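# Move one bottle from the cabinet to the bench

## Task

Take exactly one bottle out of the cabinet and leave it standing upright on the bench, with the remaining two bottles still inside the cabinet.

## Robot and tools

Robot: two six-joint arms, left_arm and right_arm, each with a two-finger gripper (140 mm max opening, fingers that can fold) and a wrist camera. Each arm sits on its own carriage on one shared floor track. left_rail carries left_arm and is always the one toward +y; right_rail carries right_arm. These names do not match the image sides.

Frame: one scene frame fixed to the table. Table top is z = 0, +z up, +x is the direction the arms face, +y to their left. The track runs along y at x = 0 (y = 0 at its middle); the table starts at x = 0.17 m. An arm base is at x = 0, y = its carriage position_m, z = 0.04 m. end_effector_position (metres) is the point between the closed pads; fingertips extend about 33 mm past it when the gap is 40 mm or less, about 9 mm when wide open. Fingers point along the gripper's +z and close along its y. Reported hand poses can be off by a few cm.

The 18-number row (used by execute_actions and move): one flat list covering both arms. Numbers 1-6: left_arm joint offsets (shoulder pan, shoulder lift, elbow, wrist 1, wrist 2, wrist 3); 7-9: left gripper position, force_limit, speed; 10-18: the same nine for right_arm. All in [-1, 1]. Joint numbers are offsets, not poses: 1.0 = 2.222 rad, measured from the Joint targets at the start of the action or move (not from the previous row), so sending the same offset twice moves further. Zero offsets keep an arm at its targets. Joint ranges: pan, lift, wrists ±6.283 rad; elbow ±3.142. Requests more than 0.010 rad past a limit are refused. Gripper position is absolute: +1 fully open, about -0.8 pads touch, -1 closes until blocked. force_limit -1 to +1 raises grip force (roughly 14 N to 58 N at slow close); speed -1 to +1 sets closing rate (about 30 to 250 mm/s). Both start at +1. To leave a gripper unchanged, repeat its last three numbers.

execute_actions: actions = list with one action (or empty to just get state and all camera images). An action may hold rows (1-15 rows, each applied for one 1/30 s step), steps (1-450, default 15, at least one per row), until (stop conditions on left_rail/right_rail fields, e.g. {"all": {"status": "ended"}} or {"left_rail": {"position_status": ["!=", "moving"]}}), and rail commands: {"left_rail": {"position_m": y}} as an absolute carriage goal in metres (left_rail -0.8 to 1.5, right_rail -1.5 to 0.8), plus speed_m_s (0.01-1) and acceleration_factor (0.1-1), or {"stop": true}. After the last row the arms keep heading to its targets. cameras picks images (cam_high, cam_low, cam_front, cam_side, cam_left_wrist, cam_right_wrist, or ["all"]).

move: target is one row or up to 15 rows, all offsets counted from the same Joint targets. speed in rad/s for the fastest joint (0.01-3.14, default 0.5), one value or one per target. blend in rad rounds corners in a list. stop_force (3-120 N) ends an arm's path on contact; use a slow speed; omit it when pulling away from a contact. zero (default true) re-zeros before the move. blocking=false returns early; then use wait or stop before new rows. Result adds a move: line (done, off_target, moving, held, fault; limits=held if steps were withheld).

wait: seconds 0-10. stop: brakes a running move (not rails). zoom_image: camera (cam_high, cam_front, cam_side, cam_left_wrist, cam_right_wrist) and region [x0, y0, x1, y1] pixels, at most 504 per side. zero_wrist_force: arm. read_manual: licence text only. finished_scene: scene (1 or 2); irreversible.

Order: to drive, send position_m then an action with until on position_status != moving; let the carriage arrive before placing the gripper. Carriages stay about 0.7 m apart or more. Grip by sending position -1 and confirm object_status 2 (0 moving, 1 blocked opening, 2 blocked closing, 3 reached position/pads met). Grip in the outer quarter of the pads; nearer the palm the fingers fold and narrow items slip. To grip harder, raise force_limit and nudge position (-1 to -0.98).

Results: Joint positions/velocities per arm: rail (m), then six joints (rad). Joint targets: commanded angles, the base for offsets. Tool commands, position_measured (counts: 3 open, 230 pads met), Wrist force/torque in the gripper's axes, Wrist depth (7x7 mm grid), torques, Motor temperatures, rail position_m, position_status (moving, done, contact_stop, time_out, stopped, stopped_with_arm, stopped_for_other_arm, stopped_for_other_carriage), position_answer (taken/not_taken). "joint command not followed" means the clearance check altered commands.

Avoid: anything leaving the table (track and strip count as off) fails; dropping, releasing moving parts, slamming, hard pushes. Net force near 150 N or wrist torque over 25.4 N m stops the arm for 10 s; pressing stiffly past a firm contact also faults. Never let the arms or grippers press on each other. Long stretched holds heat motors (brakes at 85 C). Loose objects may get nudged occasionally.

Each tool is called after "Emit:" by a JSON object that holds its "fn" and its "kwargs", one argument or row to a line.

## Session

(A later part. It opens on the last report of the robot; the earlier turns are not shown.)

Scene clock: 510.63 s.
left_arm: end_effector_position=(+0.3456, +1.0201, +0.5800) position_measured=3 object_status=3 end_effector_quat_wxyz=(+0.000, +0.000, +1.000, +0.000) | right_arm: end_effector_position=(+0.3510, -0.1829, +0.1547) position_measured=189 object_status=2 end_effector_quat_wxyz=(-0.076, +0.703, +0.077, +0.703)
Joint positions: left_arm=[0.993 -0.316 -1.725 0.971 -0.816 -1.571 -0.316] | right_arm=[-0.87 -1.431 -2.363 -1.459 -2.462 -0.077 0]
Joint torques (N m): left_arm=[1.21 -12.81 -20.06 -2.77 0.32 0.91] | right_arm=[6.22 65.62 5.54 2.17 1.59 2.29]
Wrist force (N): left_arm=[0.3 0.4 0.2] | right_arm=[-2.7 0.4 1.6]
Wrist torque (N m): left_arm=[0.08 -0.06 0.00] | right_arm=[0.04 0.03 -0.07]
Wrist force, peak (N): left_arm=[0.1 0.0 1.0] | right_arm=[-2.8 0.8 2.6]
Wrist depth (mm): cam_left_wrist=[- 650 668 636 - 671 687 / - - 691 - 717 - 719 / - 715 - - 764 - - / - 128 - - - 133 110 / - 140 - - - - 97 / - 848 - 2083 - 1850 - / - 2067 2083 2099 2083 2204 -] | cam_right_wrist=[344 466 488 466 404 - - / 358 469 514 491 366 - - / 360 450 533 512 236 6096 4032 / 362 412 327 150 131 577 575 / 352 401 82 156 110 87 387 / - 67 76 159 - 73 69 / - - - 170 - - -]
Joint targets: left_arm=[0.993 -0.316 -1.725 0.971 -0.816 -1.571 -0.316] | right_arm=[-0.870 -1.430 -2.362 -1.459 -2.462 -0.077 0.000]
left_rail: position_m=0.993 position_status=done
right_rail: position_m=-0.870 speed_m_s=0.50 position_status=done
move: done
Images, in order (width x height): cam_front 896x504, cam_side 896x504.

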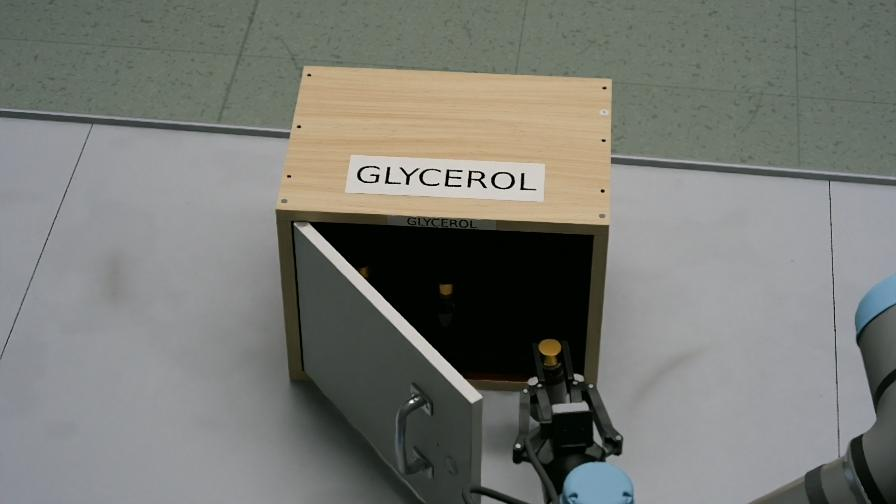

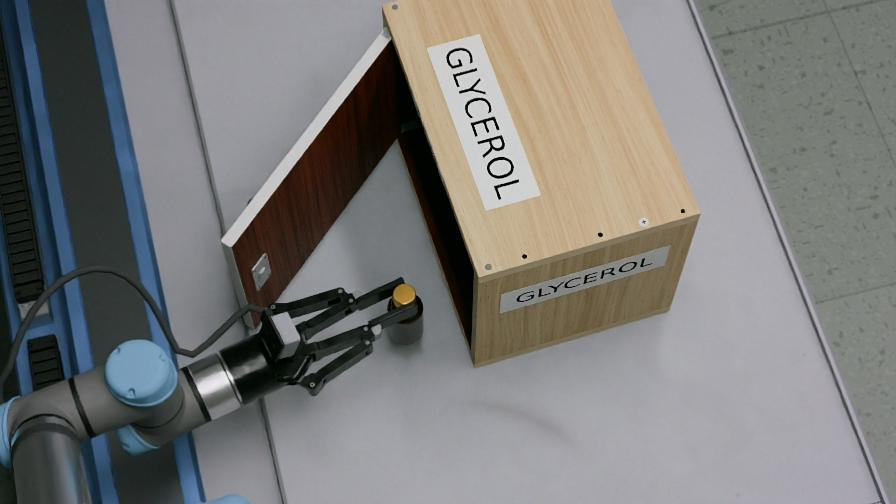

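Emit:
{"fn": "execute_actions", "kwargs": {
  "actions": [
    {"right_rail": {"position_m": -1.17, "speed_m_s": 0.5, "acceleration_factor": 0.4}, "rows": [[0,0,0,0,0,0,1,1,1,0,0,0,0,0,0,-1,0,-1]], "steps": 150, "until": {"right_rail": {"position_status": ["!=", "moving"]}}}
  ]
}}

Emit:
{"fn": "move", "kwargs": {
  "target": [
    [0,0,0,0,0,0,1,1,1,0,-0.029376,-0.003559,0.032935,0,0,-1,0,-1],
    [0,0,0,0,0,0,1,1,1,0,-0.039691,-0.003681,0.043373,0,0,-1,0,-1]
  ],
  "speed": [0.08, 0.02],
  "stop_force": 6,
  "cameras": ["cam_front", "cam_side"]
}}

Scene clock: 534.33 s.
left_arm: end_effector_position=(+0.3456, +1.0201, +0.5800) position_measured=3 object_status=3 end_effector_quat_wxyz=(+0.000, +0.000, +1.000, +0.000) | right_arm: end_effector_position=(+0.3508, -0.4830, +0.1547) position_measured=189 object_status=2 end_effector_quat_wxyz=(-0.076, +0.703, +0.077, +0.703)
Joint positions: left_arm=[0.993 -0.316 -1.725 0.971 -0.816 -1.571 -0.316] | right_arm=[-1.17 -1.43 -2.362 -1.459 -2.462 -0.077 0]
Joint torques (N m): left_arm=[0.56 -12.19 -19.26 -2.86 0.06 0.97] | right_arm=[-0.48 63.53 8.74 -0.8 0.06 2.29]
Wrist force (N): left_arm=[0.3 0.1 0.3] | right_arm=[-2.6 0.4 1.6]
Wrist torque (N m): left_arm=[0.03 -0.08 0.00] | right_arm=[0.03 0.01 -0.07]
Wrist force, peak (N): left_arm=[-0.1 0.2 0.8] | right_arm=[-2.7 0.4 2.2]
Wrist depth (mm): cam_left_wrist=[- 639 644 675 - - - / 675 689 694 - 709 - 707 / - 771 - - 762 - 773 / - 119 - 794 - 133 94 / - 127 840 853 864 848 97 / - - - 912 935 - - / - 1974 2019 1974 2133 2186 -] | cam_right_wrist=[270 350 4369 3591 - - - / 282 355 490 - - - - / 603 358 523 4945 3276 3542 2702 / 496 361 491 150 131 579 570 / 406 318 82 156 110 86 388 / - 67 76 159 - 73 69 / - - - 170 - - -]
Joint targets: left_arm=[0.993 -0.316 -1.725 0.971 -0.816 -1.571 -0.316] | right_arm=[-1.170 -1.430 -2.362 -1.459 -2.462 -0.077 0.000]
left_rail: position_m=0.993 position_status=done
right_rail: position_m=-1.170 speed_m_s=0.50 position_status=done

Scene clock: 537.10 s.
left_arm: end_effector_position=(+0.3456, +1.0201, +0.5800) position_measured=3 object_status=3 end_effector_quat_wxyz=(+0.000, +0.000, +1.000, +0.000) | right_arm: end_effector_position=(+0.3508, -0.4830, +0.1059) position_measured=189 object_status=2 end_effector_quat_wxyz=(-0.076, +0.703, +0.077, +0.703)
Joint positions: left_arm=[0.993 -0.316 -1.725 0.971 -0.816 -1.571 -0.316] | right_arm=[-1.17 -1.43 -2.439 -1.467 -2.377 -0.077 0]
Joint torques (N m): left_arm=[0.06 -10.96 -19.43 -2.89 0.17 1.03] | right_arm=[-2.3 67.45 4.82 -1.81 -0.46 2.16]
Wrist force (N): left_arm=[0.0 0.3 0.8] | right_arm=[-2.6 0.5 2.3]
Wrist torque (N m): left_arm=[0.06 -0.01 -0.01] | right_arm=[0.11 0.11 -0.04]
Wrist force, peak (N): left_arm=[0.2 -0.1 0.8] | right_arm=[19.4 3.7 2.4]
Wrist depth (mm): cam_left_wrist=[- - - 680 - - 692 / 685 - 691 - - - - / - - - - 737 743 - / - 119 - - 787 133 92 / - 140 837 882 848 - 97 / - 903 928 2449 1889 2133 - / - 2035 - 2186 2186 - -] | cam_right_wrist=[270 352 475 - 5139 3120 - / 283 356 472 - - - - / 589 360 515 683 580 - - / 398 360 472 150 131 445 437 / 326 318 82 156 110 86 296 / - 67 76 159 - 73 69 / - - - 170 - - -]
Joint targets: left_arm=[0.993 -0.316 -1.725 0.971 -0.816 -1.571 -0.316] | right_arm=[-1.170 -1.430 -2.439 -1.467 -2.377 -0.077 0.000]
left_rail: position_m=0.993 position_status=done
right_rail: position_m=-1.170 speed_m_s=0.50 position_status=done
move: contact (right_arm); path passed 1 of 2 targets; right_arm: the wrist 1 is farthest, 0.012 rad from its target
Images, in order (width x height): cam_front 896x504, cam_side 896x504.

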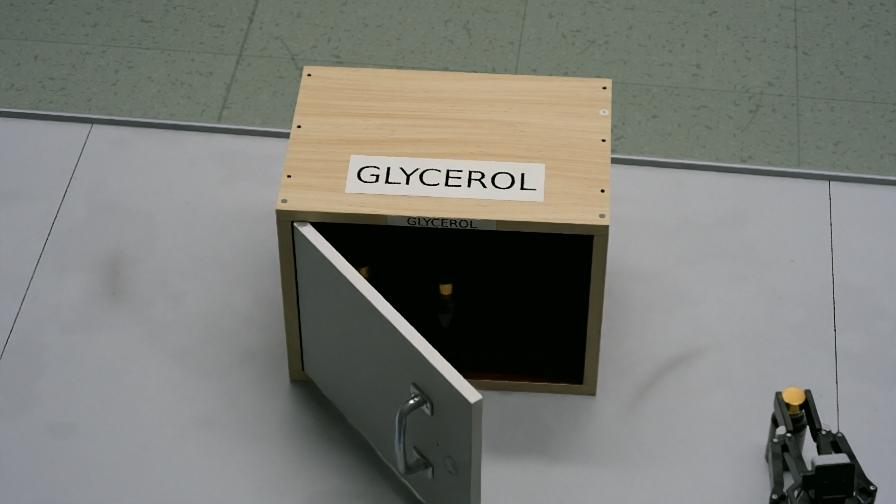

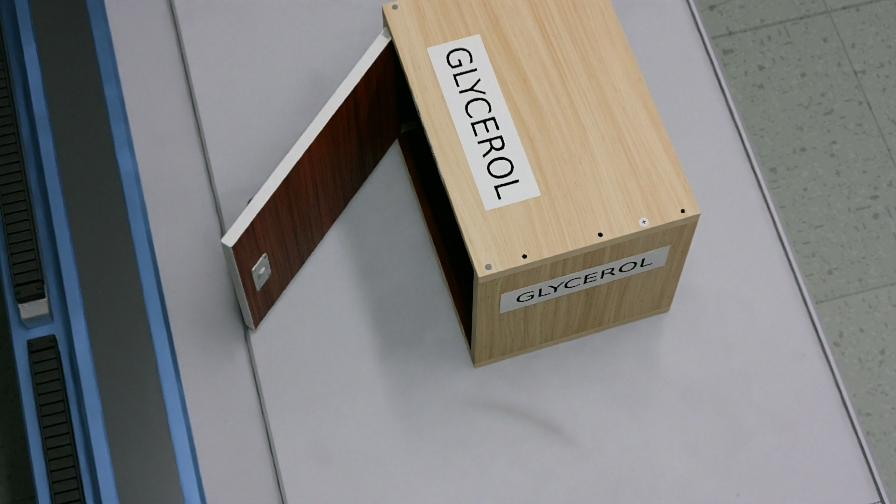

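Emit:
{"fn": "execute_actions", "kwargs": {
  "actions": [
    {"left_rail": {"position_m": 0.4, "speed_m_s": 0.5, "acceleration_factor": 0.5}, "rows": [[0,0,0,0,0,0,-1,0,-0.2,0,0,0,0,0,0,-0.15,0,-1]], "steps": 150, "until": {"left_rail": {"position_status": ["!=", "moving"]}}}
  ],
  "cameras": ["cam_front"]
}}

Emit:
{"fn": "zoom_image", "kwargs": {
  "camera": "cam_front",
  "region": [280, 210, 500, 504]
}}

Scene clock: 654.90 s.
left_arm: end_effector_position=(+0.3456, +0.4272, +0.5800) position_measured=233 object_status=3 end_effector_quat_wxyz=(+0.000, +0.000, +1.000, +0.000) | right_arm: end_effector_position=(+0.3508, -0.4830, +0.1059) position_measured=148 object_status=3 end_effector_quat_wxyz=(-0.076, +0.703, +0.077, +0.703)
Joint positions: left_arm=[0.4 -0.316 -1.725 0.971 -0.816 -1.571 -0.316] | right_arm=[-1.17 -1.43 -2.439 -1.467 -2.377 -0.077 0]
Joint torques (N m): left_arm=[0.96 -11.2 -19.29 -2.71 0.16 1.12] | right_arm=[-1.47 51.33 14.89 -0.1 -0.15 2.02]
Wrist force (N): left_arm=[0.2 0.2 0.4] | right_arm=[0.1 0.7 2.3]
Wrist torque (N m): left_arm=[0.02 -0.04 -0.01] | right_arm=[0.09 0.06 -0.07]
Wrist force, peak (N): left_arm=[0.2 0.9 0.5] | right_arm=[-2.7 0.3 2.3]
Wrist depth (mm): cam_left_wrist=[634 - 618 - 709 - 680 / 521 - 703 - - - - / 474 631 741 764 - - 783 / 440 508 760 107 - - 819 / 481 472 82 - - 74 915 / 490 - 70 - - - - / - - - - - - -] | cam_right_wrist=[270 319 - 5461 3236 - - / 282 355 477 - - - - / 590 358 492 718 - 630 567 / 397 360 121 151 142 448 410 / 332 82 86 158 156 87 80 / - 70 - 162 172 - 71 / - - - 176 189 - 68]
Joint targets: left_arm=[0.400 -0.316 -1.725 0.971 -0.816 -1.571 -0.316] | right_arm=[-1.170 -1.430 -2.439 -1.467 -2.377 -0.077 0.000]
left_rail: position_m=0.400 speed_m_s=0.50 position_status=done
right_rail: position_m=-1.170 speed_m_s=0.50 position_status=done
Images, in order (width x height): cam_front 896x504.

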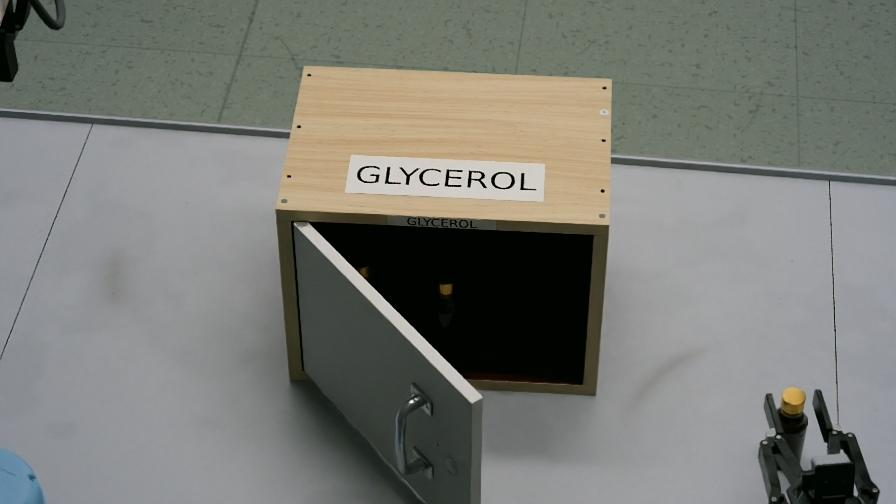

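Scaled by 1.714.

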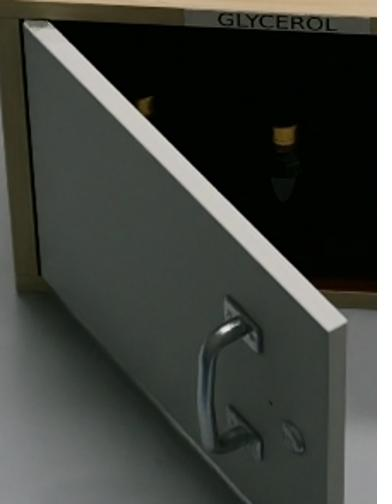

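Emit:
{"fn": "move", "kwargs": {
  "target": [-0.526777,0.012338,0.378733,-0.391429,0,-0.526777,-1,0,-0.2,0,0.053955,0.009099,-0.063138,0,0,-0.15,0,-1],
  "speed": 0.7,
  "cameras": ["cam_front", "cam_side"]
}}

Scene clock: 694.27 s.
left_arm: end_effector_position=(+0.1697, -0.0229, +0.2684) position_measured=233 object_status=3 end_effector_quat_wxyz=(+0.000, +0.000, +1.000, +0.000) end_effector_velocity=(-0.002, -0.001, -0.001) end_effector_angular_velocity=(+0.001, +0.001, -0.002) | right_arm: end_effector_position=(+0.3508, -0.4830, +0.1848) position_measured=148 object_status=3 end_effector_quat_wxyz=(-0.076, +0.703, +0.077, +0.703)
Joint positions: left_arm=[0.4 -1.486 -1.698 1.812 -1.686 -1.571 -1.486] | right_arm=[-1.17 -1.43 -2.319 -1.447 -2.518 -0.077 0]
Joint velocities: left_arm=[0 -0.005 0.001 0.002 -0.002 -0.001 -0.003] | right_arm=[within noise]
Joint torques (N m): left_arm=[-8.35 -10.26 -10.77 -4.25 0.21 -1.8] | right_arm=[-1.4 63.36 31.6 -1.76 -0.11 2.15]
Wrist force (N): left_arm=[0.3 -0.1 0.4] | right_arm=[0.6 0.6 1.9]
Wrist torque (N m): left_arm=[-0.02 -0.10 0.02] | right_arm=[0.05 -0.02 -0.07]
Wrist force, peak (N): left_arm=[2.3 -0.8 1.6] | right_arm=[0.6 0.9 2.4]
Wrist depth (mm): cam_left_wrist=[365 375 377 375 388 390 368 / - 388 397 400 404 406 404 / - 403 235 404 - 414 429 / - 158 194 107 - - 449 / - 134 82 - - 74 - / - - 70 - - - - / - - - - - - -] | cam_right_wrist=[280 353 476 - - - - / 283 354 484 - - - - / 605 359 519 3799 3855 2945 3855 / 610 361 456 639 127 3013 620 / 432 82 86 487 143 87 80 / - 70 - 379 374 - 71 / - - - 186 305 - 68]
Joint targets: left_arm=[0.400 -1.486 -1.698 1.812 -1.686 -1.571 -1.486] | right_arm=[-1.170 -1.430 -2.319 -1.447 -2.518 -0.077 0.000]
left_rail: position_m=0.400 speed_m_s=0.50 position_status=done
right_rail: position_m=-1.170 speed_m_s=0.50 position_status=done
move: done
Images, in order (width x height): cam_front 896x504, cam_side 896x504.

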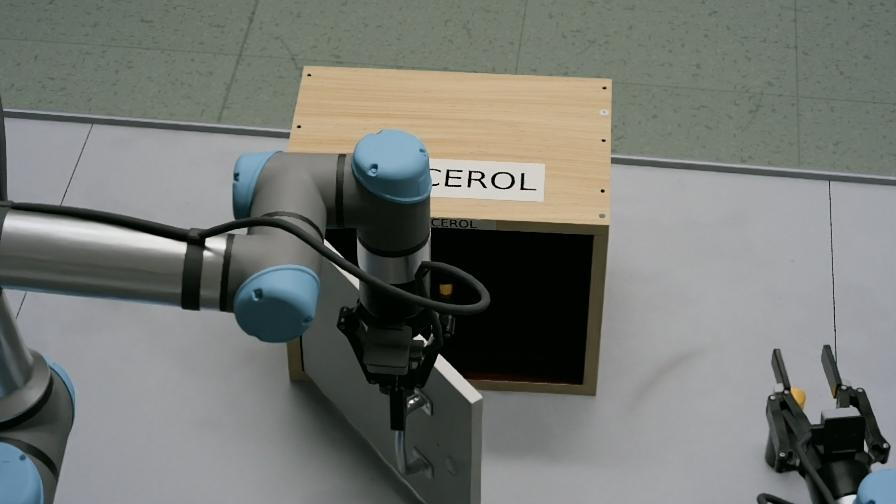

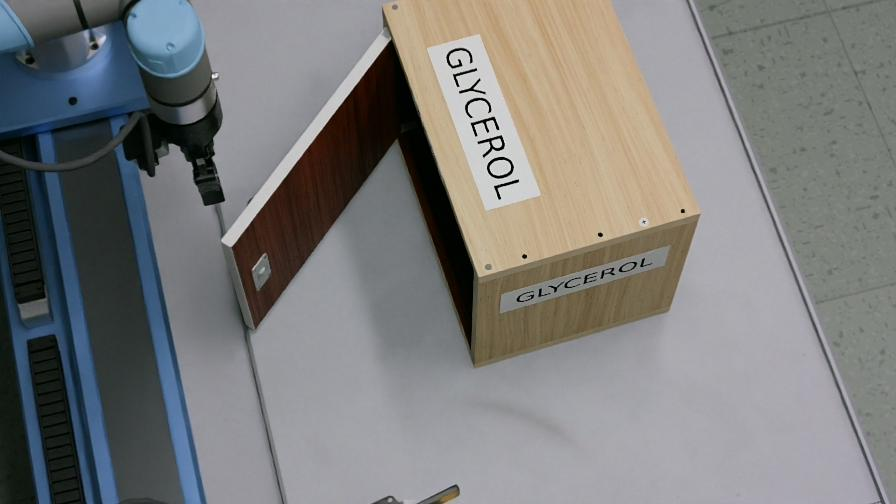

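Emit:
{"fn": "move", "kwargs": {
  "target": [
    [0.023084,0.041641,-0.037988,-0.003653,0,0.023084,-1,0,-0.2,0,0,0,0,0,0,-0.15,0,-1],
    [0.051978,0.094383,-0.09213,-0.002253,0,0.051978,-1,0,-0.2,0,0,0,0,0,0,-0.15,0,-1],
    [0.081843,0.143216,-0.148242,0.005026,0,0.081843,-1,0,-0.2,0,0,0,0,0,0,-0.15,0,-1],
    [0.112413,0.188633,-0.205493,0.01686,0,0.112413,-1,0,-0.2,0,0,0,0,0,0,-0.15,0,-1],
    [0.143422,0.230698,-0.262742,0.032044,0,0.143422,-1,0,-0.2,0,0,0,0,0,0,-0.15,0,-1],
    [0.162126,0.254279,-0.296561,0.042282,0,0.162126,-1,0,-0.2,0,0,0,0,0,0,-0.15,0,-1]
  ],
  "speed": [0.08,0.12,0.12,0.12,0.12,0.07],
  "blend": [0.02,0.02,0.02,0.02,0.02,0],
  "stop_force": 15,
  "cameras": ["cam_front"]
}}

Scene clock: 831.97 s.
left_arm: end_effector_position=(+0.4095, -0.1496, +0.2684) position_measured=233 object_status=3 end_effector_quat_wxyz=(+0.000, +0.000, +1.000, +0.000) | right_arm: end_effector_position=(+0.3508, -0.4830, +0.1849) position_measured=148 object_status=3 end_effector_quat_wxyz=(-0.076, +0.703, +0.077, +0.703)
Joint positions: left_arm=[0.4 -1.126 -1.133 1.153 -1.592 -1.571 -1.126] | right_arm=[-1.17 -1.43 -2.319 -1.447 -2.518 -0.077 0]
Joint torques (N m): left_arm=[10.8 -32.12 -34.67 -1.85 0.51 2.07] | right_arm=[0.46 63.13 29.7 -1.6 -0.06 1.98]
Wrist force (N): left_arm=[3.1 1.1 -1.2] | right_arm=[0.5 0.6 1.8]
Wrist torque (N m): left_arm=[0.06 -0.18 -0.10] | right_arm=[0.04 -0.01 -0.07]
Wrist force, peak (N): left_arm=[3.9 0.5 1.1] | right_arm=[0.4 0.7 2.3]
Wrist depth (mm): cam_left_wrist=[- - - 370 369 - - / - 382 383 386 - - - / 398 398 232 195 227 272 280 / 423 - 168 108 184 173 175 / 456 446 82 - - 74 142 / - - 70 - - - - / - - - - - - -] | cam_right_wrist=[280 353 452 - - 4032 - / 282 335 517 - - - - / 295 358 524 4945 3912 3013 2912 / 285 363 458 646 127 3084 2788 / 297 82 86 486 143 87 80 / - 70 - 378 376 - 71 / - - - 186 305 - 68]
Joint targets: left_arm=[0.400 -1.126 -1.133 1.153 -1.592 -1.571 -1.126] | right_arm=[-1.170 -1.430 -2.319 -1.447 -2.518 -0.077 0.000]
left_rail: position_m=0.400 speed_m_s=0.50 position_status=done
right_rail: position_m=-1.170 speed_m_s=0.50 position_status=done
move: done
Images, in order (width x height): cam_front 896x504.

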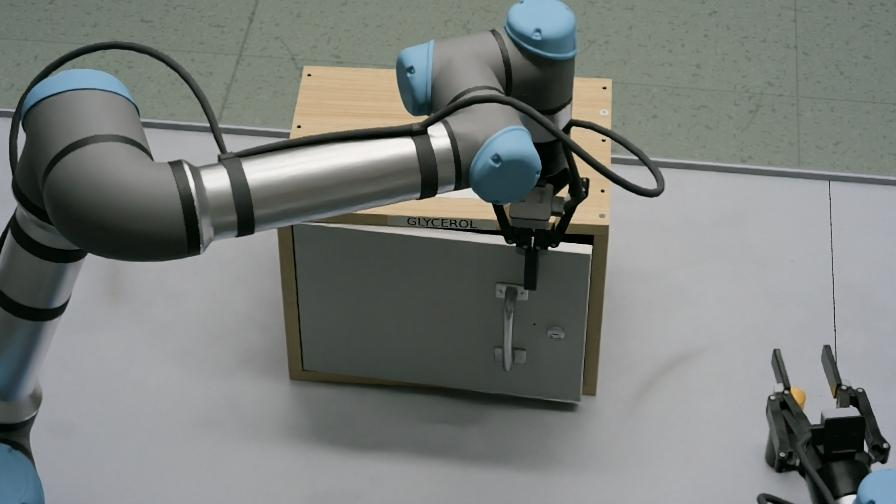

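Emit:
{"fn": "move", "kwargs": {
  "target": [0.015614,0.0187,-0.027601,0.008901,0,0.015614,-1,0,-0.2,0,0,0,0,0,0,-0.15,0,-1],
  "speed": 0.03,
  "stop_force": 9,
  "zero": false,
  "cameras": ["cam_front"]
}}

Scene clock: 844.30 s.
left_arm: end_effector_position=(+0.4346, -0.1493, +0.2683) position_measured=233 object_status=3 end_effector_quat_wxyz=(+0.000, +0.000, +1.000, +0.000) | right_arm: end_effector_position=(+0.3508, -0.4830, +0.1849) position_measured=148 object_status=3 end_effector_quat_wxyz=(-0.076, +0.703, +0.077, +0.703)
Joint positions: left_arm=[0.4 -1.093 -1.093 1.094 -1.573 -1.571 -1.093] | right_arm=[-1.17 -1.43 -2.319 -1.447 -2.518 -0.077 0]
Joint torques (N m): left_arm=[-6.69 -54.7 -11.82 -3.8 2.55 -2.01] | right_arm=[-0.79 63.4 30.7 -1.64 -0.02 1.77]
Wrist force (N): left_arm=[6.3 0.8 -0.8] | right_arm=[0.4 0.6 2.0]
Wrist torque (N m): left_arm=[0.00 -0.31 -0.08] | right_arm=[0.06 0.00 -0.06]
Wrist force, peak (N): left_arm=[16.1 1.7 -2.8] | right_arm=[0.6 0.6 2.3]
Wrist depth (mm): cam_left_wrist=[- 361 - 363 379 394 - / 375 380 - - 395 391 406 / 398 - 257 192 241 236 208 / - - 193 107 173 148 149 / - 143 82 - - 74 120 / - - 70 - - - - / - - - - - - -] | cam_right_wrist=[270 352 471 - - - - / 282 337 497 3158 - - - / 295 359 509 3855 4854 5242 - / 310 362 456 647 127 2979 620 / 332 82 86 490 143 87 80 / - 70 - 380 374 - 71 / - - - 186 305 - 68]
Joint targets: left_arm=[0.400 -1.093 -1.093 1.094 -1.573 -1.571 -1.093] | right_arm=[-1.170 -1.430 -2.319 -1.447 -2.518 -0.077 0.000]
left_rail: position_m=0.400 speed_m_s=0.50 position_status=done
right_rail: position_m=-1.170 speed_m_s=0.50 position_status=done
move: contact (left_arm)
Images, in order (width x height): cam_front 896x504.

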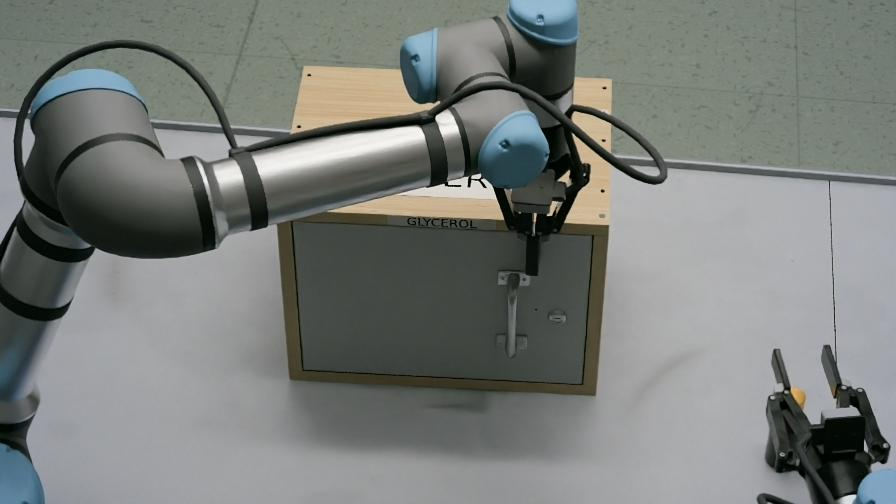

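Emit:
{"fn": "move", "kwargs": {
  "target": [-0.03367,-0.041393,0.060636,-0.018701,0,-0.03367,-1,0,-0.2,0,0,0,0,0,0,-0.15,0,-1],
  "speed": 0.15,
  "cameras": ["cam_front", "cam_side", "cam_high", "cam_right_wrist"]
}}

Scene clock: 856.20 s.
left_arm: end_effector_position=(+0.3782, -0.1469, +0.2678) position_measured=233 object_status=3 end_effector_quat_wxyz=(+0.000, +0.000, +1.000, +0.000) | right_arm: end_effector_position=(+0.3508, -0.4830, +0.1849) position_measured=148 object_status=3 end_effector_quat_wxyz=(-0.076, +0.703, +0.077, +0.703)
Joint positions: left_arm=[0.4 -1.168 -1.185 1.229 -1.614 -1.571 -1.168] | right_arm=[-1.17 -1.43 -2.319 -1.447 -2.518 -0.077 0]
Joint torques (N m): left_arm=[-8.09 -51.94 -12.54 -4.29 0.79 -2.23] | right_arm=[-0.22 63.87 30.05 -1.28 0.15 1.79]
Wrist force (N): left_arm=[-0.3 -0.4 -0.6] | right_arm=[0.4 0.6 2.2]
Wrist torque (N m): left_arm=[-0.11 0.06 0.06] | right_arm=[0.06 -0.01 -0.07]
Wrist force, peak (N): left_arm=[6.6 0.6 -0.7] | right_arm=[0.7 0.9 2.1]
Wrist depth (mm): cam_left_wrist=[- 355 361 - - - - / - - - - - - 400 / - 410 - - - 391 - / - 421 337 107 - 309 - / 439 - 82 - - 74 208 / - - 70 - - - - / - - - - - - -] | cam_right_wrist=[269 352 489 - - - - / 282 336 534 - - - - / 295 361 514 4369 3449 4160 - / 311 361 456 649 127 3048 639 / 330 82 86 487 143 87 80 / - 70 - 379 374 - 71 / - - - 186 306 - 68]
Joint targets: left_arm=[0.400 -1.168 -1.185 1.229 -1.614 -1.571 -1.168] | right_arm=[-1.170 -1.430 -2.319 -1.447 -2.518 -0.077 0.000]
left_rail: position_m=0.400 speed_m_s=0.50 position_status=done
right_rail: position_m=-1.170 speed_m_s=0.50 position_status=done
move: done
camera_calibration:
cam_right_wrist: T_world_to_cam=[[0.236652, -0.971423, -0.0182637, -0.538721], [-0.32778, -0.0621278, -0.942709, 0.259993], [0.914635, 0.22908, -0.333115, -0.0121419], [0, 0, 0, 1]] pos_world=[0.223815, -0.504392, 0.231214]
Images, in order (width x height): cam_high 896x504, cam_front 896x504, cam_side 896x504, cam_right_wrist 896x504.

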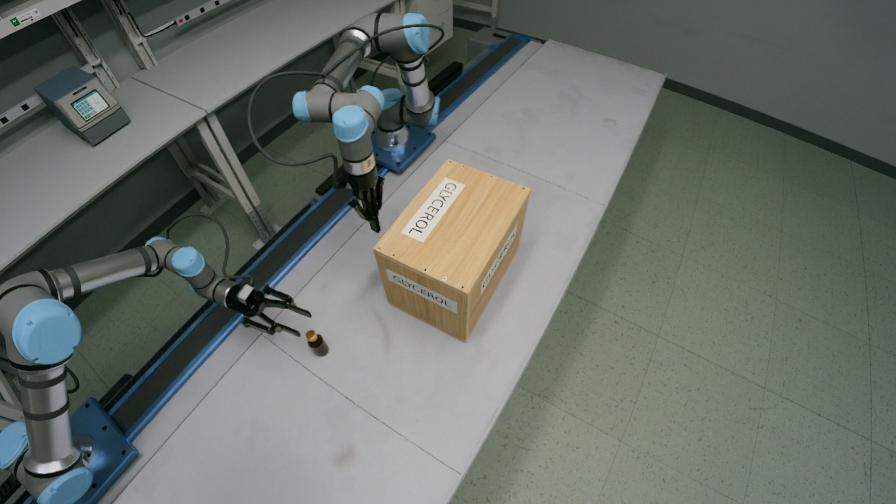

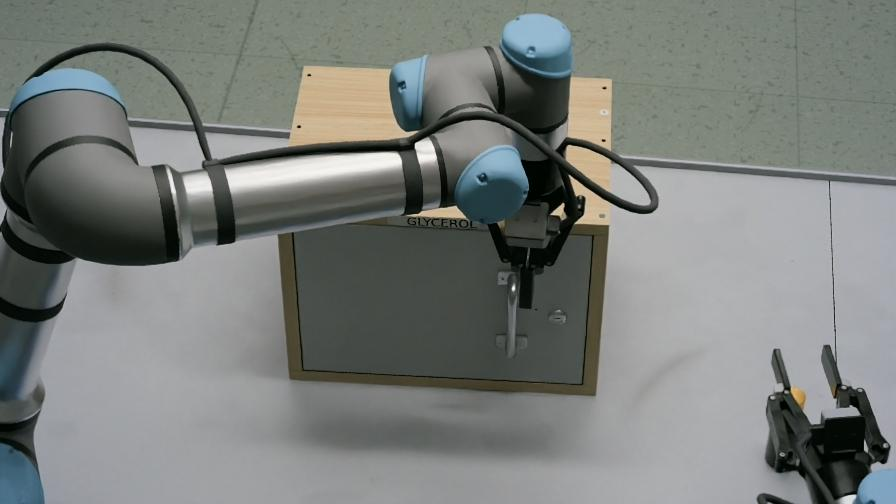

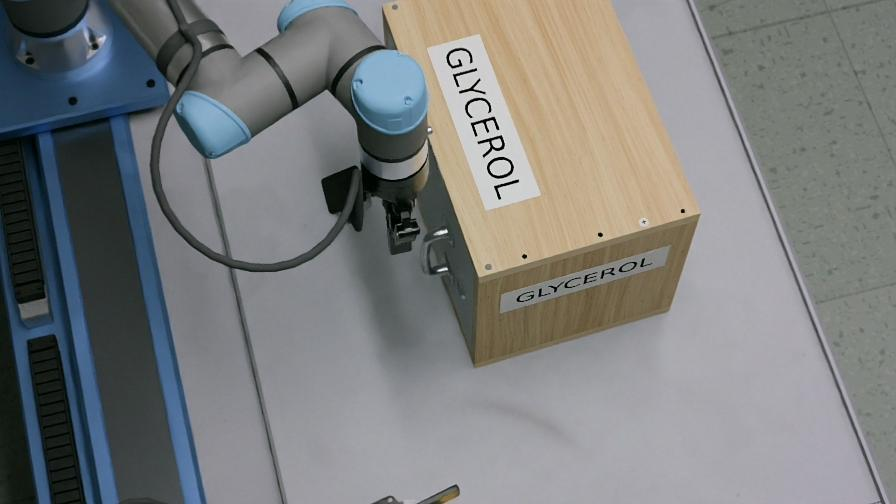

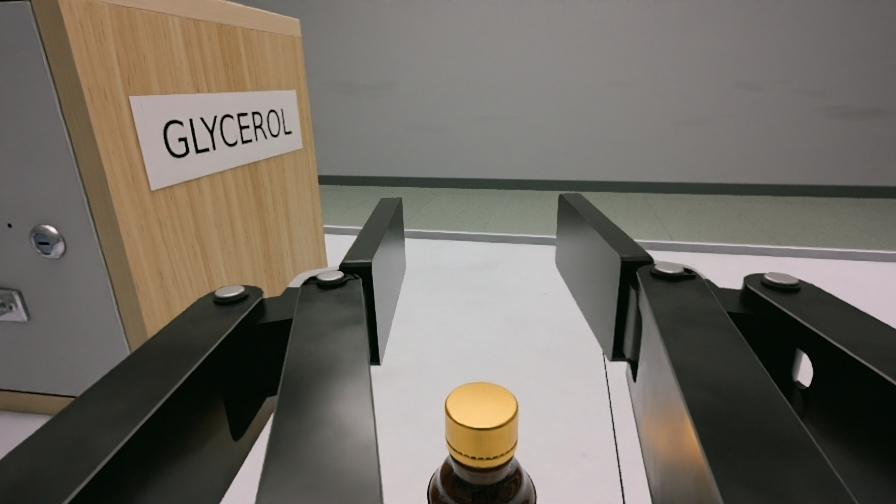

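Emit:
{"fn": "finished_scene", "kwargs": {
  "scene": 2
}}

The scene is finished: the task was done.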